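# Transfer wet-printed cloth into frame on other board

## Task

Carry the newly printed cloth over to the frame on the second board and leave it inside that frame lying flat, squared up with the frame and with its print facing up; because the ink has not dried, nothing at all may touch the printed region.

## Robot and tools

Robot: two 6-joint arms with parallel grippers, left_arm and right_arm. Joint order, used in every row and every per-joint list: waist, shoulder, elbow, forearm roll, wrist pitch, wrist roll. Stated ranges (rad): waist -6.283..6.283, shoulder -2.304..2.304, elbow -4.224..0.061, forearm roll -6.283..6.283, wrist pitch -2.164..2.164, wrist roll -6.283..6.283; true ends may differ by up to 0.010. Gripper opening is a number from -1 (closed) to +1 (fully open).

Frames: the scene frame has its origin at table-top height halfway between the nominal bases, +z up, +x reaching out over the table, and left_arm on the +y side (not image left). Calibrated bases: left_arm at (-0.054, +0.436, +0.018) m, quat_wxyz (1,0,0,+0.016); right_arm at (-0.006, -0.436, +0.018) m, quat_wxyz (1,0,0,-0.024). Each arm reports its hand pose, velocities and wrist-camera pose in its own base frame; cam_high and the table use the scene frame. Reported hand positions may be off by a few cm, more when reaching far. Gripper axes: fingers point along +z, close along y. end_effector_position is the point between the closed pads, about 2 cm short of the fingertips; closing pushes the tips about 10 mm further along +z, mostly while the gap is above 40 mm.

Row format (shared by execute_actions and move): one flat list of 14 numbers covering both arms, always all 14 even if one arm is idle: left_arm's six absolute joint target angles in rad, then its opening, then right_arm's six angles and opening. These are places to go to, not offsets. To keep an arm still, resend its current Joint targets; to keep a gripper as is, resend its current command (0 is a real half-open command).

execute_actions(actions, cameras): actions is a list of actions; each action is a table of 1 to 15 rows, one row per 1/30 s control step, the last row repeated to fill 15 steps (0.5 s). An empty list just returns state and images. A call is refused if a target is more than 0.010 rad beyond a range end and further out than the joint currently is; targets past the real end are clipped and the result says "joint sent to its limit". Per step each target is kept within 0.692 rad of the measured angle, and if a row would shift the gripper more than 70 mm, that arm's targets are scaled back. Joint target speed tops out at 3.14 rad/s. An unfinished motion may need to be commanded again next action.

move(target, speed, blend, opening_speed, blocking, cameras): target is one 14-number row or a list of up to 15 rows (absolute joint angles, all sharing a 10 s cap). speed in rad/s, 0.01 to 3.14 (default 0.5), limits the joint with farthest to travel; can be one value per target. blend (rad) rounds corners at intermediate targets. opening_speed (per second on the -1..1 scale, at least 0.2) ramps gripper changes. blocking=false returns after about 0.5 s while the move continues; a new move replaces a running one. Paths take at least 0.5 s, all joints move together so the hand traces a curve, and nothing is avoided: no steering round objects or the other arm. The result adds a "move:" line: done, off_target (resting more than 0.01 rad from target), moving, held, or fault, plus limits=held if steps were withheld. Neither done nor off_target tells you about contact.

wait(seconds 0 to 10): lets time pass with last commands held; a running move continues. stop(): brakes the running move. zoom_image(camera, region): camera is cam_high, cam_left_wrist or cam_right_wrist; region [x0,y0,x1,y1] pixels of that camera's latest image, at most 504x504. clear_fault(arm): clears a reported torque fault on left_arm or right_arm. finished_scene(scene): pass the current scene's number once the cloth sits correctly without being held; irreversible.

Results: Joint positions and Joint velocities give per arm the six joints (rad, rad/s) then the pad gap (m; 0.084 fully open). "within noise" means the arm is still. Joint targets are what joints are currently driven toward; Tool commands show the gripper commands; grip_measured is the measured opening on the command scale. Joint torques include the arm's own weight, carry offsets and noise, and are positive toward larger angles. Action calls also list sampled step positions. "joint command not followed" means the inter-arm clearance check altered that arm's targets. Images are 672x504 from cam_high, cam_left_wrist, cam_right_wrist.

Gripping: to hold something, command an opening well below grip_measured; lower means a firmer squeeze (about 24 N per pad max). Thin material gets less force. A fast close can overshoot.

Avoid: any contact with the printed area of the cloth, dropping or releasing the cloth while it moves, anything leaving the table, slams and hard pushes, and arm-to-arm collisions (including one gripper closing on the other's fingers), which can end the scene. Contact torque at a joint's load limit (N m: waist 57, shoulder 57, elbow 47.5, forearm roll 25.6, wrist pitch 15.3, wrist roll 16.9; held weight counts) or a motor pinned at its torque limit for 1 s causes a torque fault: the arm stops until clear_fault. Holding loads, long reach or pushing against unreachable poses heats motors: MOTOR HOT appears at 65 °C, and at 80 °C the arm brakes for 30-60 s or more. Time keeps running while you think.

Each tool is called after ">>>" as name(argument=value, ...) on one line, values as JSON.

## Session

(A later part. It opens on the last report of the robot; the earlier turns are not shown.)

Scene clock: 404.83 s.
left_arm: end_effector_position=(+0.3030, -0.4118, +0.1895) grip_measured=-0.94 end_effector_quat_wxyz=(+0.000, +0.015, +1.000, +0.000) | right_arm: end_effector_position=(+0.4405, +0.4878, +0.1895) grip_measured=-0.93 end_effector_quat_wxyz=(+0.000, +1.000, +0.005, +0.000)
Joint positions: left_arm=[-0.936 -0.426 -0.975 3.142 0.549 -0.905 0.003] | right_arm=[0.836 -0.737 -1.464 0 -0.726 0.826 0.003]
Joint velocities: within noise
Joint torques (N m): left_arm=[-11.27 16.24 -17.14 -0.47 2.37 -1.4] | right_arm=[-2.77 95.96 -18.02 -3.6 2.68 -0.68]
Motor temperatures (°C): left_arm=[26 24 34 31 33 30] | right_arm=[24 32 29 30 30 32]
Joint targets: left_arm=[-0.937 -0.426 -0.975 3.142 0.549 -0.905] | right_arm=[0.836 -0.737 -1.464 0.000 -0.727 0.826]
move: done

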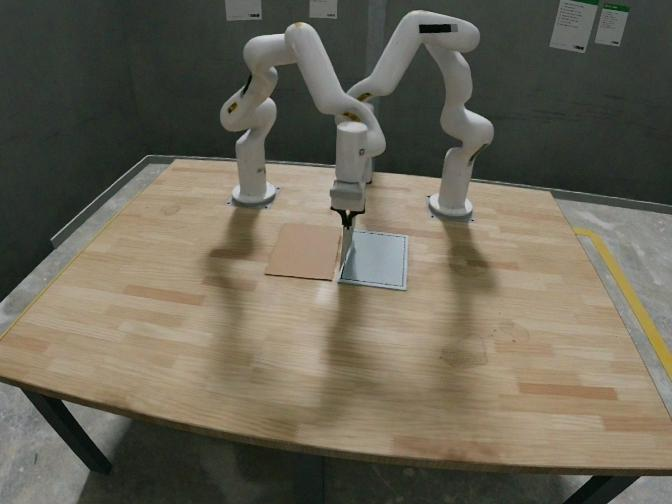

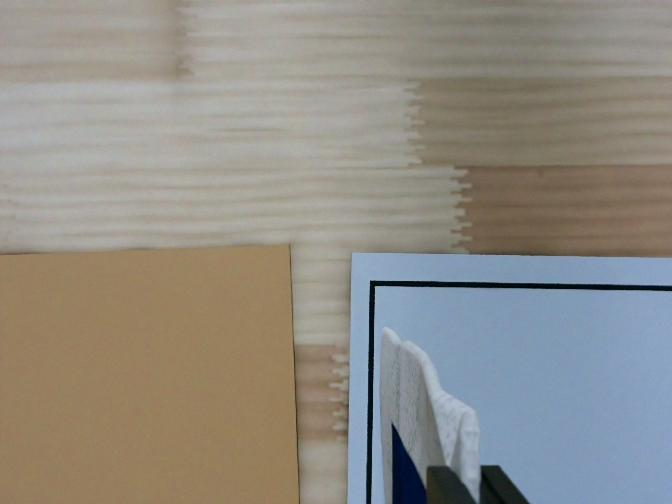

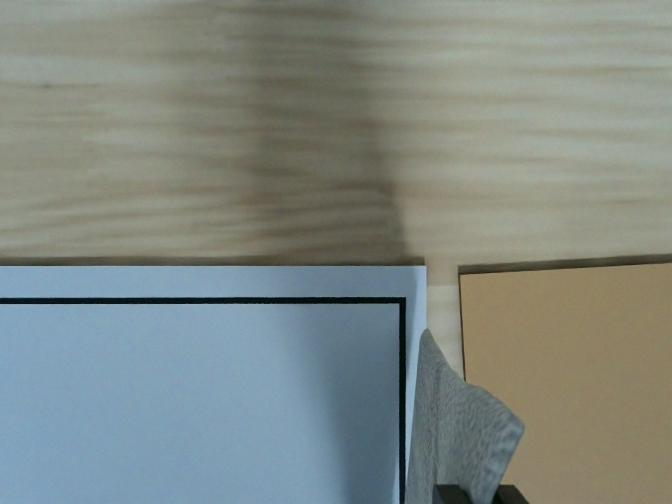

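>>> move(target=[[-0.9304,-0.4704,-0.9532,3.1416,0.4828,-0.8994,-1,0.8415,-0.7850,-1.4677,0,-0.6827,0.8315,-1],[-0.8713,-0.4637,-0.8475,3.1416,0.3838,-0.8403,-1,0.8871,-0.9023,-1.5955,0,-0.6932,0.8771,-1],[-0.7948,-0.4789,-0.7467,3.1416,0.2678,-0.7638,-1,0.9326,-1.0451,-1.7669,0,-0.7218,0.9226,-1]], speed=0.08, blend=0.02)

>>> zoom_image(camera="cam_high", region=[290, 190, 420, 300])

>>> move(target=[-0.7224,-0.5249,-0.6810,3.1416,0.1561,-0.6914,-1,0.9668,-1.1874,-1.9463,0,-0.7589,0.9568,-1], speed=0.08)

>>> zoom_image(camera="cam_high", region=[330, 220, 420, 300])

Scene clock: 421.87 s.
left_arm: end_effector_position=(+0.3062, -0.3120, +0.0945) grip_measured=-0.94 end_effector_quat_wxyz=(+0.000, +0.016, +1.000, +0.000) | right_arm: end_effector_position=(+0.4357, +0.5874, +0.0946) grip_measured=-0.93 end_effector_quat_wxyz=(+0.000, +1.000, +0.005, +0.000)
Joint positions: left_arm=[-0.795 -0.479 -0.747 3.142 0.268 -0.764 0.003] | right_arm=[0.933 -1.045 -1.767 0 -0.722 0.923 0.003]
Joint velocities: within noise
Joint torques (N m): left_arm=[7.58 14.87 -6.16 -0.27 -2.24 1.48] | right_arm=[6.49 54.64 -31.46 -3.23 -2.42 0.66]
Motor temperatures (°C): left_arm=[26 24 34 31 33 30] | right_arm=[24 32 29 30 30 32]
Joint targets: left_arm=[-0.795 -0.479 -0.747 3.142 0.268 -0.764] | right_arm=[0.933 -1.045 -1.767 0.000 -0.722 0.923]
move: done

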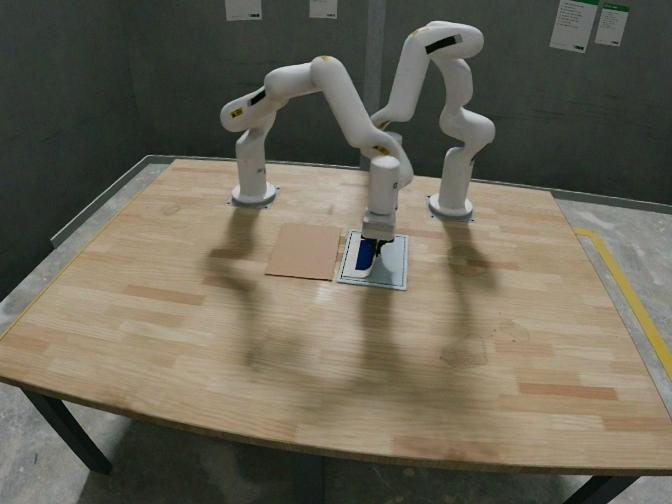

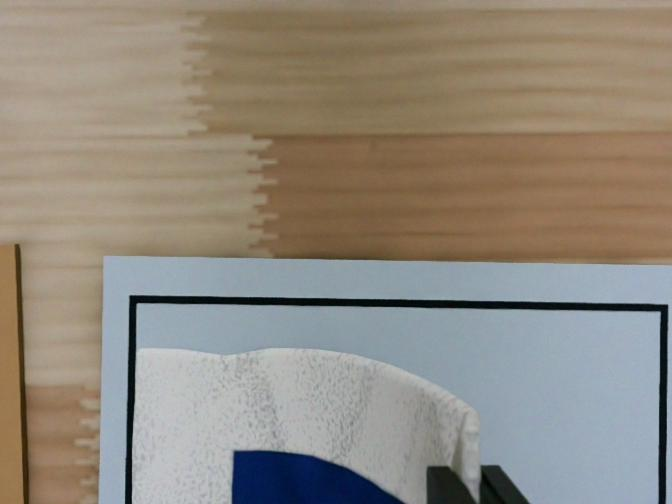

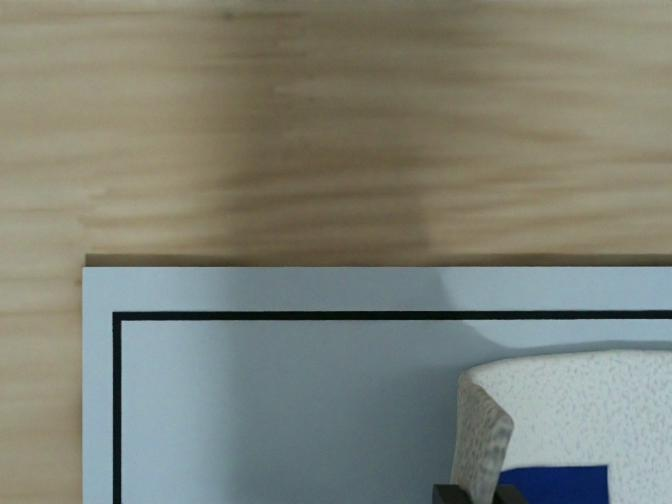

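Scaled by 3.877 from the camera's 672x504 image, which has a finer 960x720 frame.

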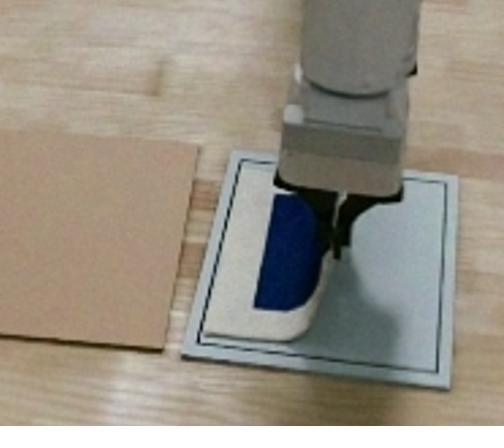

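Scene clock: 424.43 s.
left_arm: end_effector_position=(+0.3075, -0.2710, +0.0595) grip_measured=-0.94 end_effector_quat_wxyz=(+0.000, +0.016, +1.000, +0.000) | right_arm: end_effector_position=(+0.4337, +0.6285, +0.0595) grip_measured=-0.93 end_effector_quat_wxyz=(+0.000, +1.000, +0.005, +0.000)
Joint positions: left_arm=[-0.722 -0.525 -0.681 3.142 0.156 -0.691 0.003] | right_arm=[0.967 -1.187 -1.946 0 -0.759 0.957 0.003]
Joint velocities: within noise
Joint torques (N m): left_arm=[7.16 16.08 -5.34 -0.25 -2.31 1.48] | right_arm=[6.81 59.95 -33.33 -3.23 -2.31 0.75]
Motor temperatures (°C): left_arm=[26 24 34 31 33 30] | right_arm=[24 32 29 30 30 32]
Joint targets: left_arm=[-0.722 -0.525 -0.681 3.142 0.156 -0.691] | right_arm=[0.967 -1.187 -1.946 0.000 -0.759 0.957]
move: done

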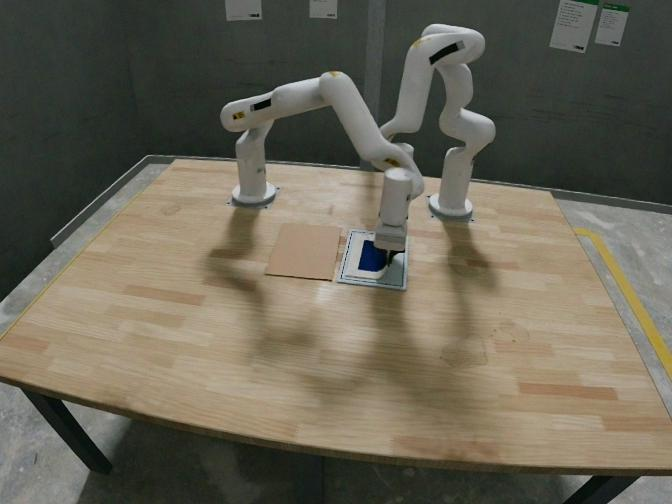

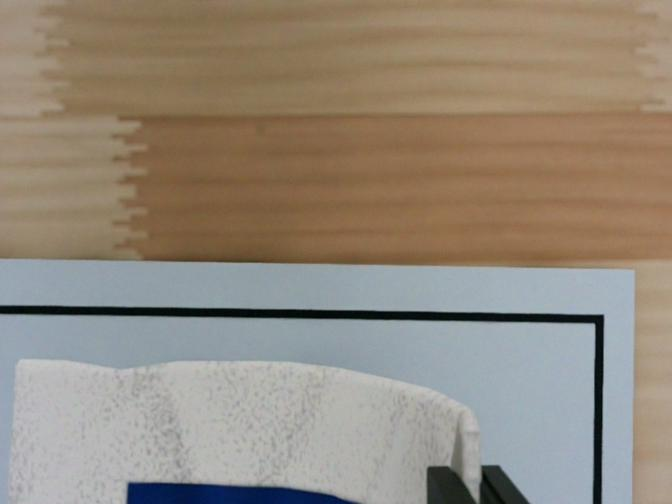

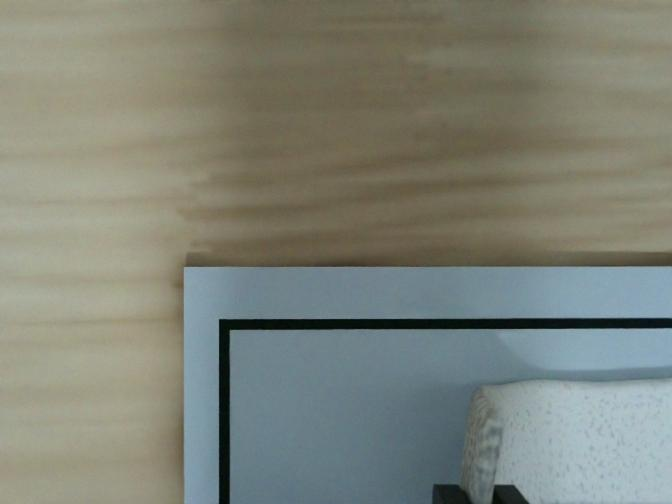

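Scaled by 5.600 from the camera's 672x504 image, which has a finer 960x720 frame.

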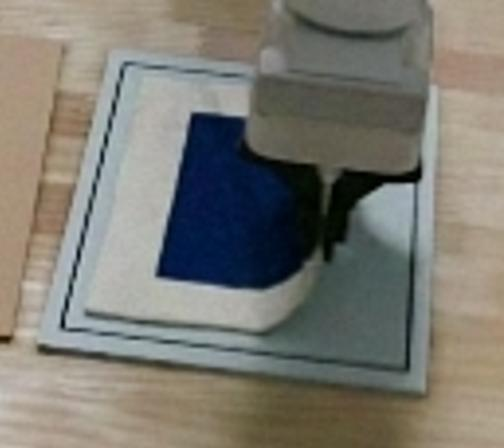

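>>> move(target=[[-0.6876,-0.5777,-0.6628,3.1416,0.0851,-0.6566,-1,0.9815,-1.2756,-2.0529,0,-0.7773,0.9715,-1],[-0.6685,-0.6371,-0.6628,3.1416,0.0258,-0.6375,-1,0.9891,-1.3391,-2.1247,0,-0.7856,0.9791,-1]], speed=[0.06,0.04])

>>> zoom_image(camera="cam_high", region=[330, 220, 420, 300])

Scene clock: 438.13 s.
left_arm: end_effector_position=(+0.3083, -0.2435, +0.0110) grip_measured=-0.94 end_effector_quat_wxyz=(+0.000, +0.016, +1.000, +0.000) | right_arm: end_effector_position=(+0.4324, +0.6575, +0.0141) grip_measured=-0.93 end_effector_quat_wxyz=(+0.000, +1.000, +0.005, +0.000)
Joint positions: left_arm=[-0.669 -0.637 -0.663 3.142 0.026 -0.638 0.003] | right_arm=[0.989 -1.339 -2.125 0 -0.786 0.979 0.003]
Joint velocities: within noise
Joint torques (N m): left_arm=[7.98 14.11 -5.76 0.01 -2.27 1.53] | right_arm=[8.03 56.32 -30.26 -3.4 -1.67 0.87]
Motor temperatures (°C): left_arm=[26 24 33 31 33 30] | right_arm=[24 32 29 30 30 32]
Joint targets: left_arm=[-0.668 -0.637 -0.663 3.142 0.026 -0.637] | right_arm=[0.989 -1.339 -2.125 0.000 -0.786 0.979]
move: done

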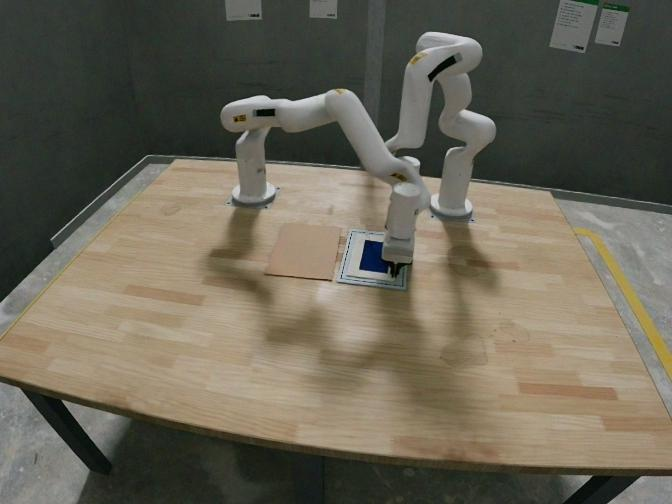

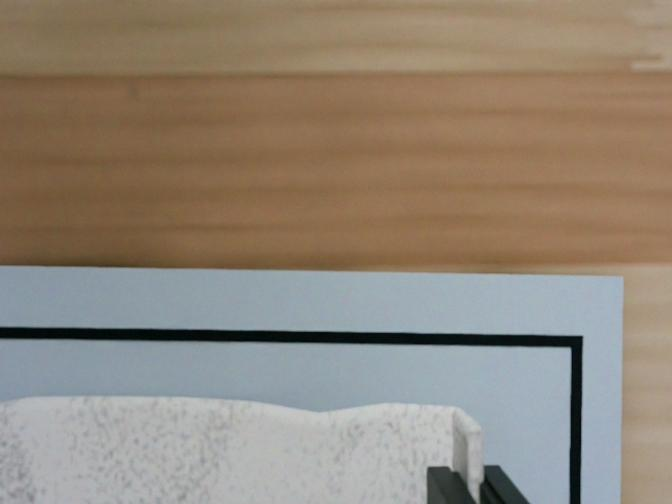

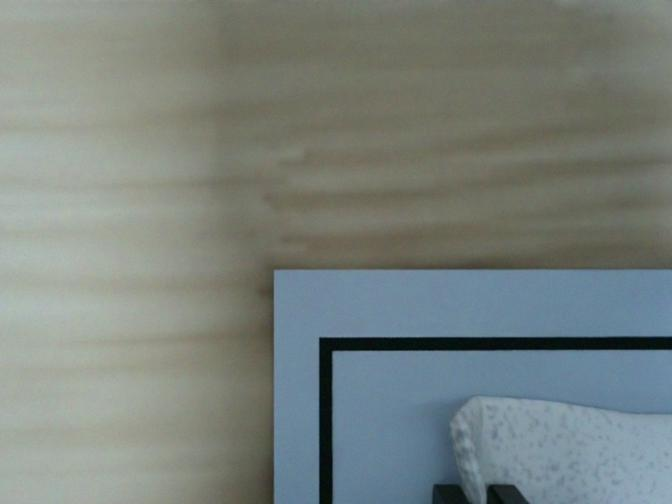

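Scaled by 5.600 from the camera's 672x504 image, which has a finer 960x720 frame.

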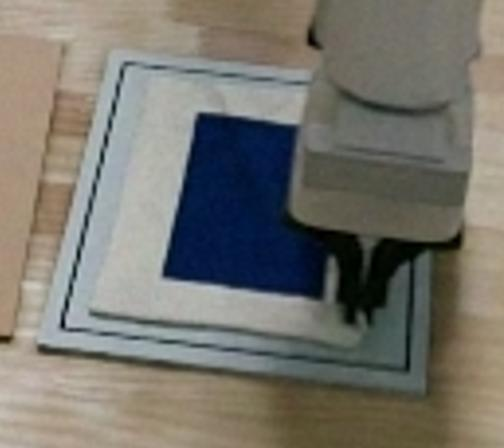

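>>> move(target=[-0.6685,-0.6371,-0.6628,3.1416,0.0258,-0.6375,-0.6,0.9891,-1.3391,-2.1247,0,-0.7856,0.9791,-0.6], opening_speed=0.2)

>>> zoom_image(camera="cam_high", region=[330, 220, 420, 300])

Scene clock: 445.30 s.
left_arm: end_effector_position=(+0.3083, -0.2435, +0.0110) grip_measured=-0.62 end_effector_quat_wxyz=(+0.000, +0.015, +1.000, +0.000) | right_arm: end_effector_position=(+0.4324, +0.6575, +0.0140) grip_measured=-0.62 end_effector_quat_wxyz=(+0.000, +1.000, +0.005, +0.000)
Joint positions: left_arm=[-0.668 -0.637 -0.663 3.142 0.026 -0.637 0.017] | right_arm=[0.989 -1.339 -2.125 0 -0.785 0.979 0.017]
Joint velocities: within noise
Joint torques (N m): left_arm=[6.86 16.77 -9.74 -0.08 -1.27 1.42] | right_arm=[2.35 56.66 -16.81 -3.41 -2.87 0.7]
Motor temperatures (°C): left_arm=[26 24 33 31 33 30] | right_arm=[24 32 29 30 30 32]
Joint targets: left_arm=[-0.668 -0.637 -0.663 3.142 0.026 -0.637] | right_arm=[0.989 -1.339 -2.125 0.000 -0.786 0.979]
move: done

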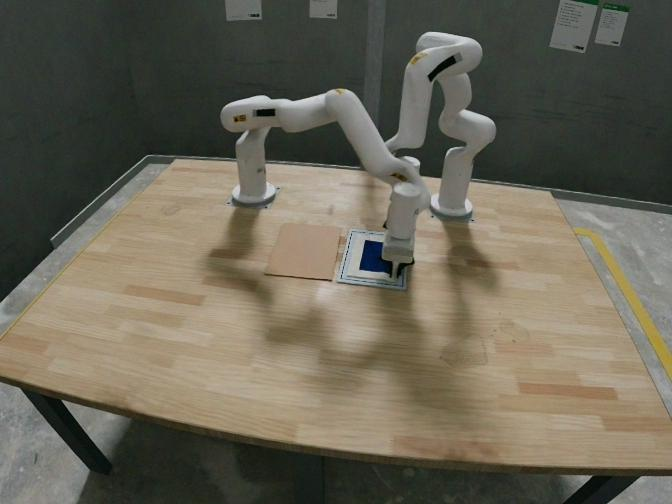

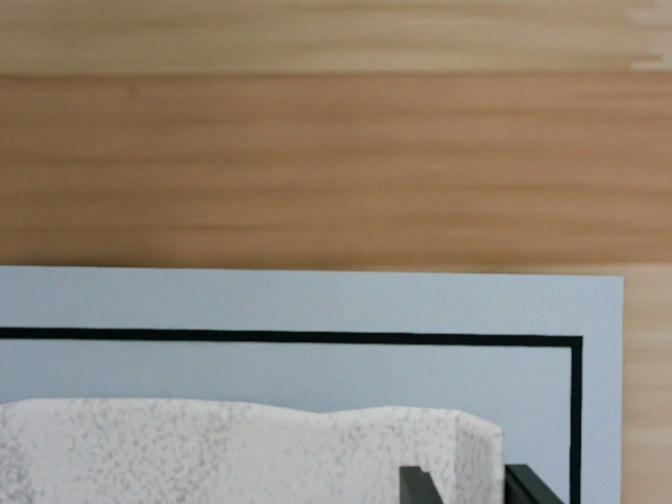

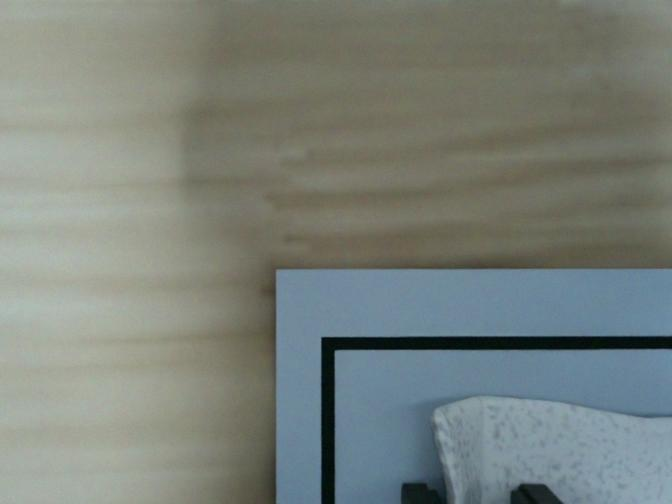

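Scaled by 5.600 from the camera's 672x504 image, which has a finer 960x720 frame.

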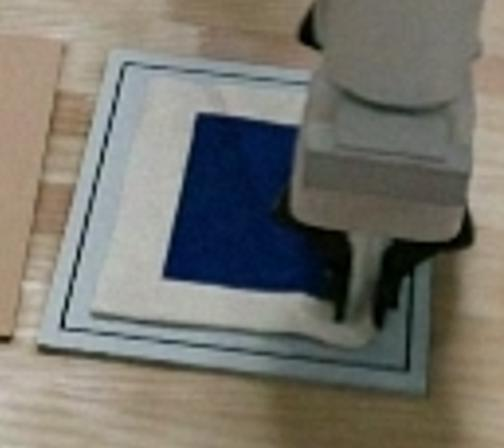

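>>> move(target=[[-0.6685,-0.6371,-0.6628,3.1416,0.0258,-0.6375,-0.45,0.9891,-1.3391,-2.1247,0,-0.7856,0.9791,-0.45],[-0.6685,-0.5600,-0.6628,3.1416,0.1028,-0.6375,-0.45,0.9891,-1.2400,-2.0550,0,-0.8150,0.9791,-0.45]], opening_speed=0.2, speed=0.08)

>>> zoom_image(camera="cam_high", region=[330, 220, 420, 300])

Scene clock: 451.03 s.
left_arm: end_effector_position=(+0.3140, -0.2480, +0.0416) grip_measured=-0.47 end_effector_quat_wxyz=(+0.000, +0.015, +1.000, +0.000) | right_arm: end_effector_position=(+0.4295, +0.6532, +0.0631) grip_measured=-0.47 end_effector_quat_wxyz=(+0.000, +1.000, +0.005, +0.000)
Joint positions: left_arm=[-0.668 -0.56 -0.663 3.142 0.103 -0.637 0.024] | right_arm=[0.989 -1.24 -2.055 0 -0.815 0.979 0.024]
Joint velocities: within noise
Joint torques (N m): left_arm=[6.13 27.33 -9.72 0.04 2.33 1.23] | right_arm=[-1.76 113.23 -19.49 -3.72 -2.48 0.52]
Motor temperatures (°C): left_arm=[26 24 33 31 33 30] | right_arm=[24 32 29 30 30 32]
Joint targets: left_arm=[-0.668 -0.560 -0.663 3.142 0.103 -0.637] | right_arm=[0.989 -1.240 -2.055 0.000 -0.815 0.979]
move: done

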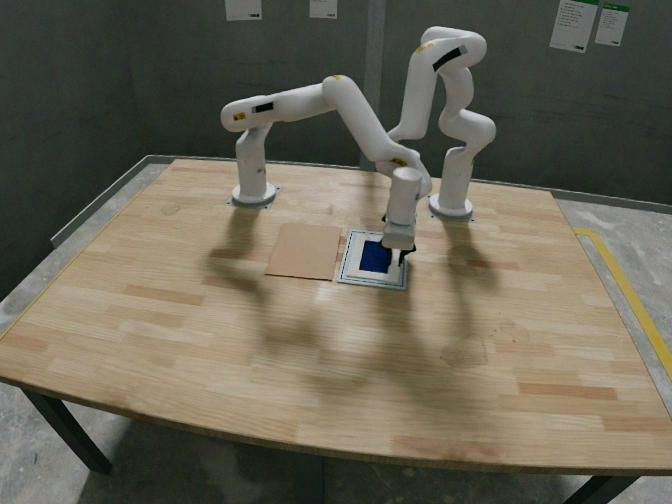

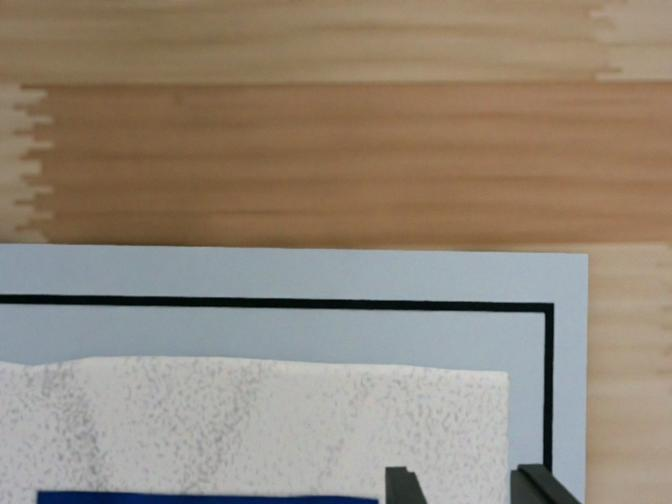

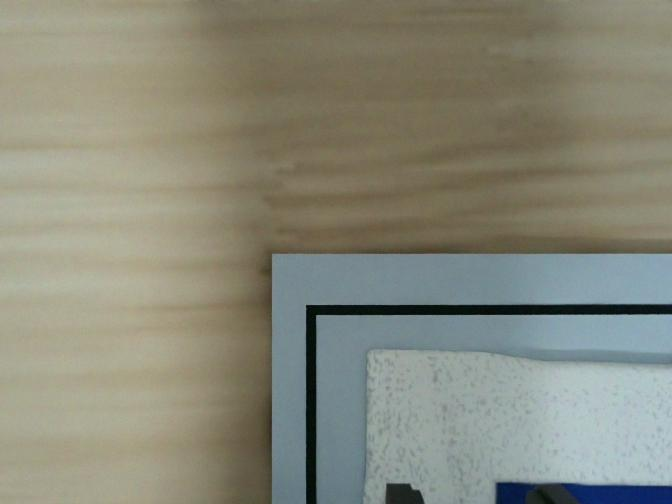

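Scaled by 5.600 from the camera's 672x504 image, which has a finer 960x720 frame.

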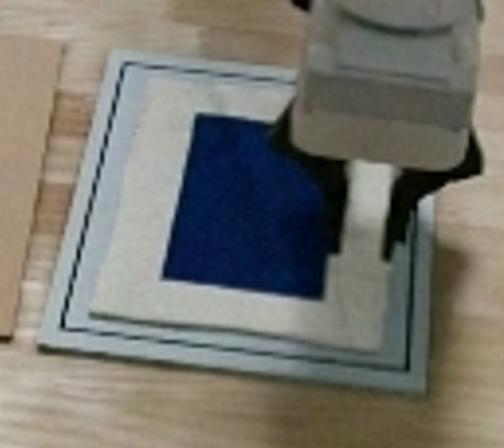

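>>> move(target=[[-0.6685,-0.2000,-0.5500,3.1416,0.3500,-0.6375,-0.45,0.9891,-0.9000,-1.7500,0,-0.8500,0.9791,-0.45],[-0.3,-0.0,-0.7500,3.1416,0.7500,-0.6375,-0.45,0.5,-0.0440,-1.0310,0,-0.9870,0.9791,-0.45]], speed=[0.3,0.6], cameras=["cam_high"])

>>> zoom_image(camera="cam_high", region=[330, 220, 420, 300])

Scene clock: 459.77 s.
left_arm: end_effector_position=(+0.3822, -0.1183, +0.3000) grip_measured=-0.47 end_effector_quat_wxyz=(+0.000, -0.168, +0.986, +0.000) | right_arm: end_effector_position=(+0.3995, +0.2183, +0.3995) grip_measured=-0.47 end_effector_quat_wxyz=(+0.000, +0.971, -0.237, +0.000)
Joint positions: left_arm=[-0.3 0 -0.75 3.142 0.75 -0.637 0.024] | right_arm=[0.5 -0.044 -1.031 0 -0.987 0.979 0.024]
Joint velocities: within noise
Joint torques (N m): left_arm=[6.61 18.79 -18.7 -0.63 2.33 1.17] | right_arm=[-1.8 59.01 -20.25 -3.33 -2.48 0.49]
Motor temperatures (°C): left_arm=[26 24 33 31 33 30] | right_arm=[24 32 29 30 30 32]
Joint targets: left_arm=[-0.300 0.000 -0.750 3.142 0.750 -0.637] | right_arm=[0.500 -0.044 -1.031 0.000 -0.987 0.979]
move: done
Images, in order (width x height): cam_high 672x504.

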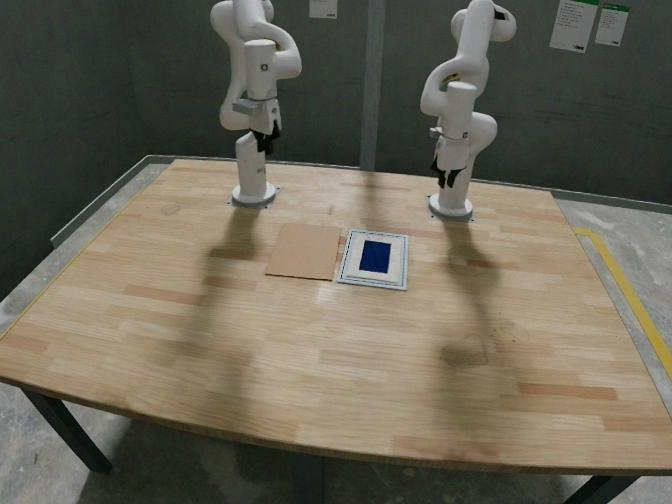

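Scaled by 5.600 from the camera's 672x504 image, which has a finer 960x720 frame.

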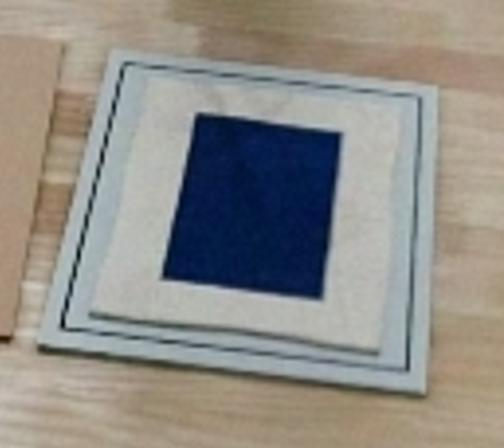

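Excellent: square and centred.

>>> finished_scene(scene=1)

The scene is finished: the task was done.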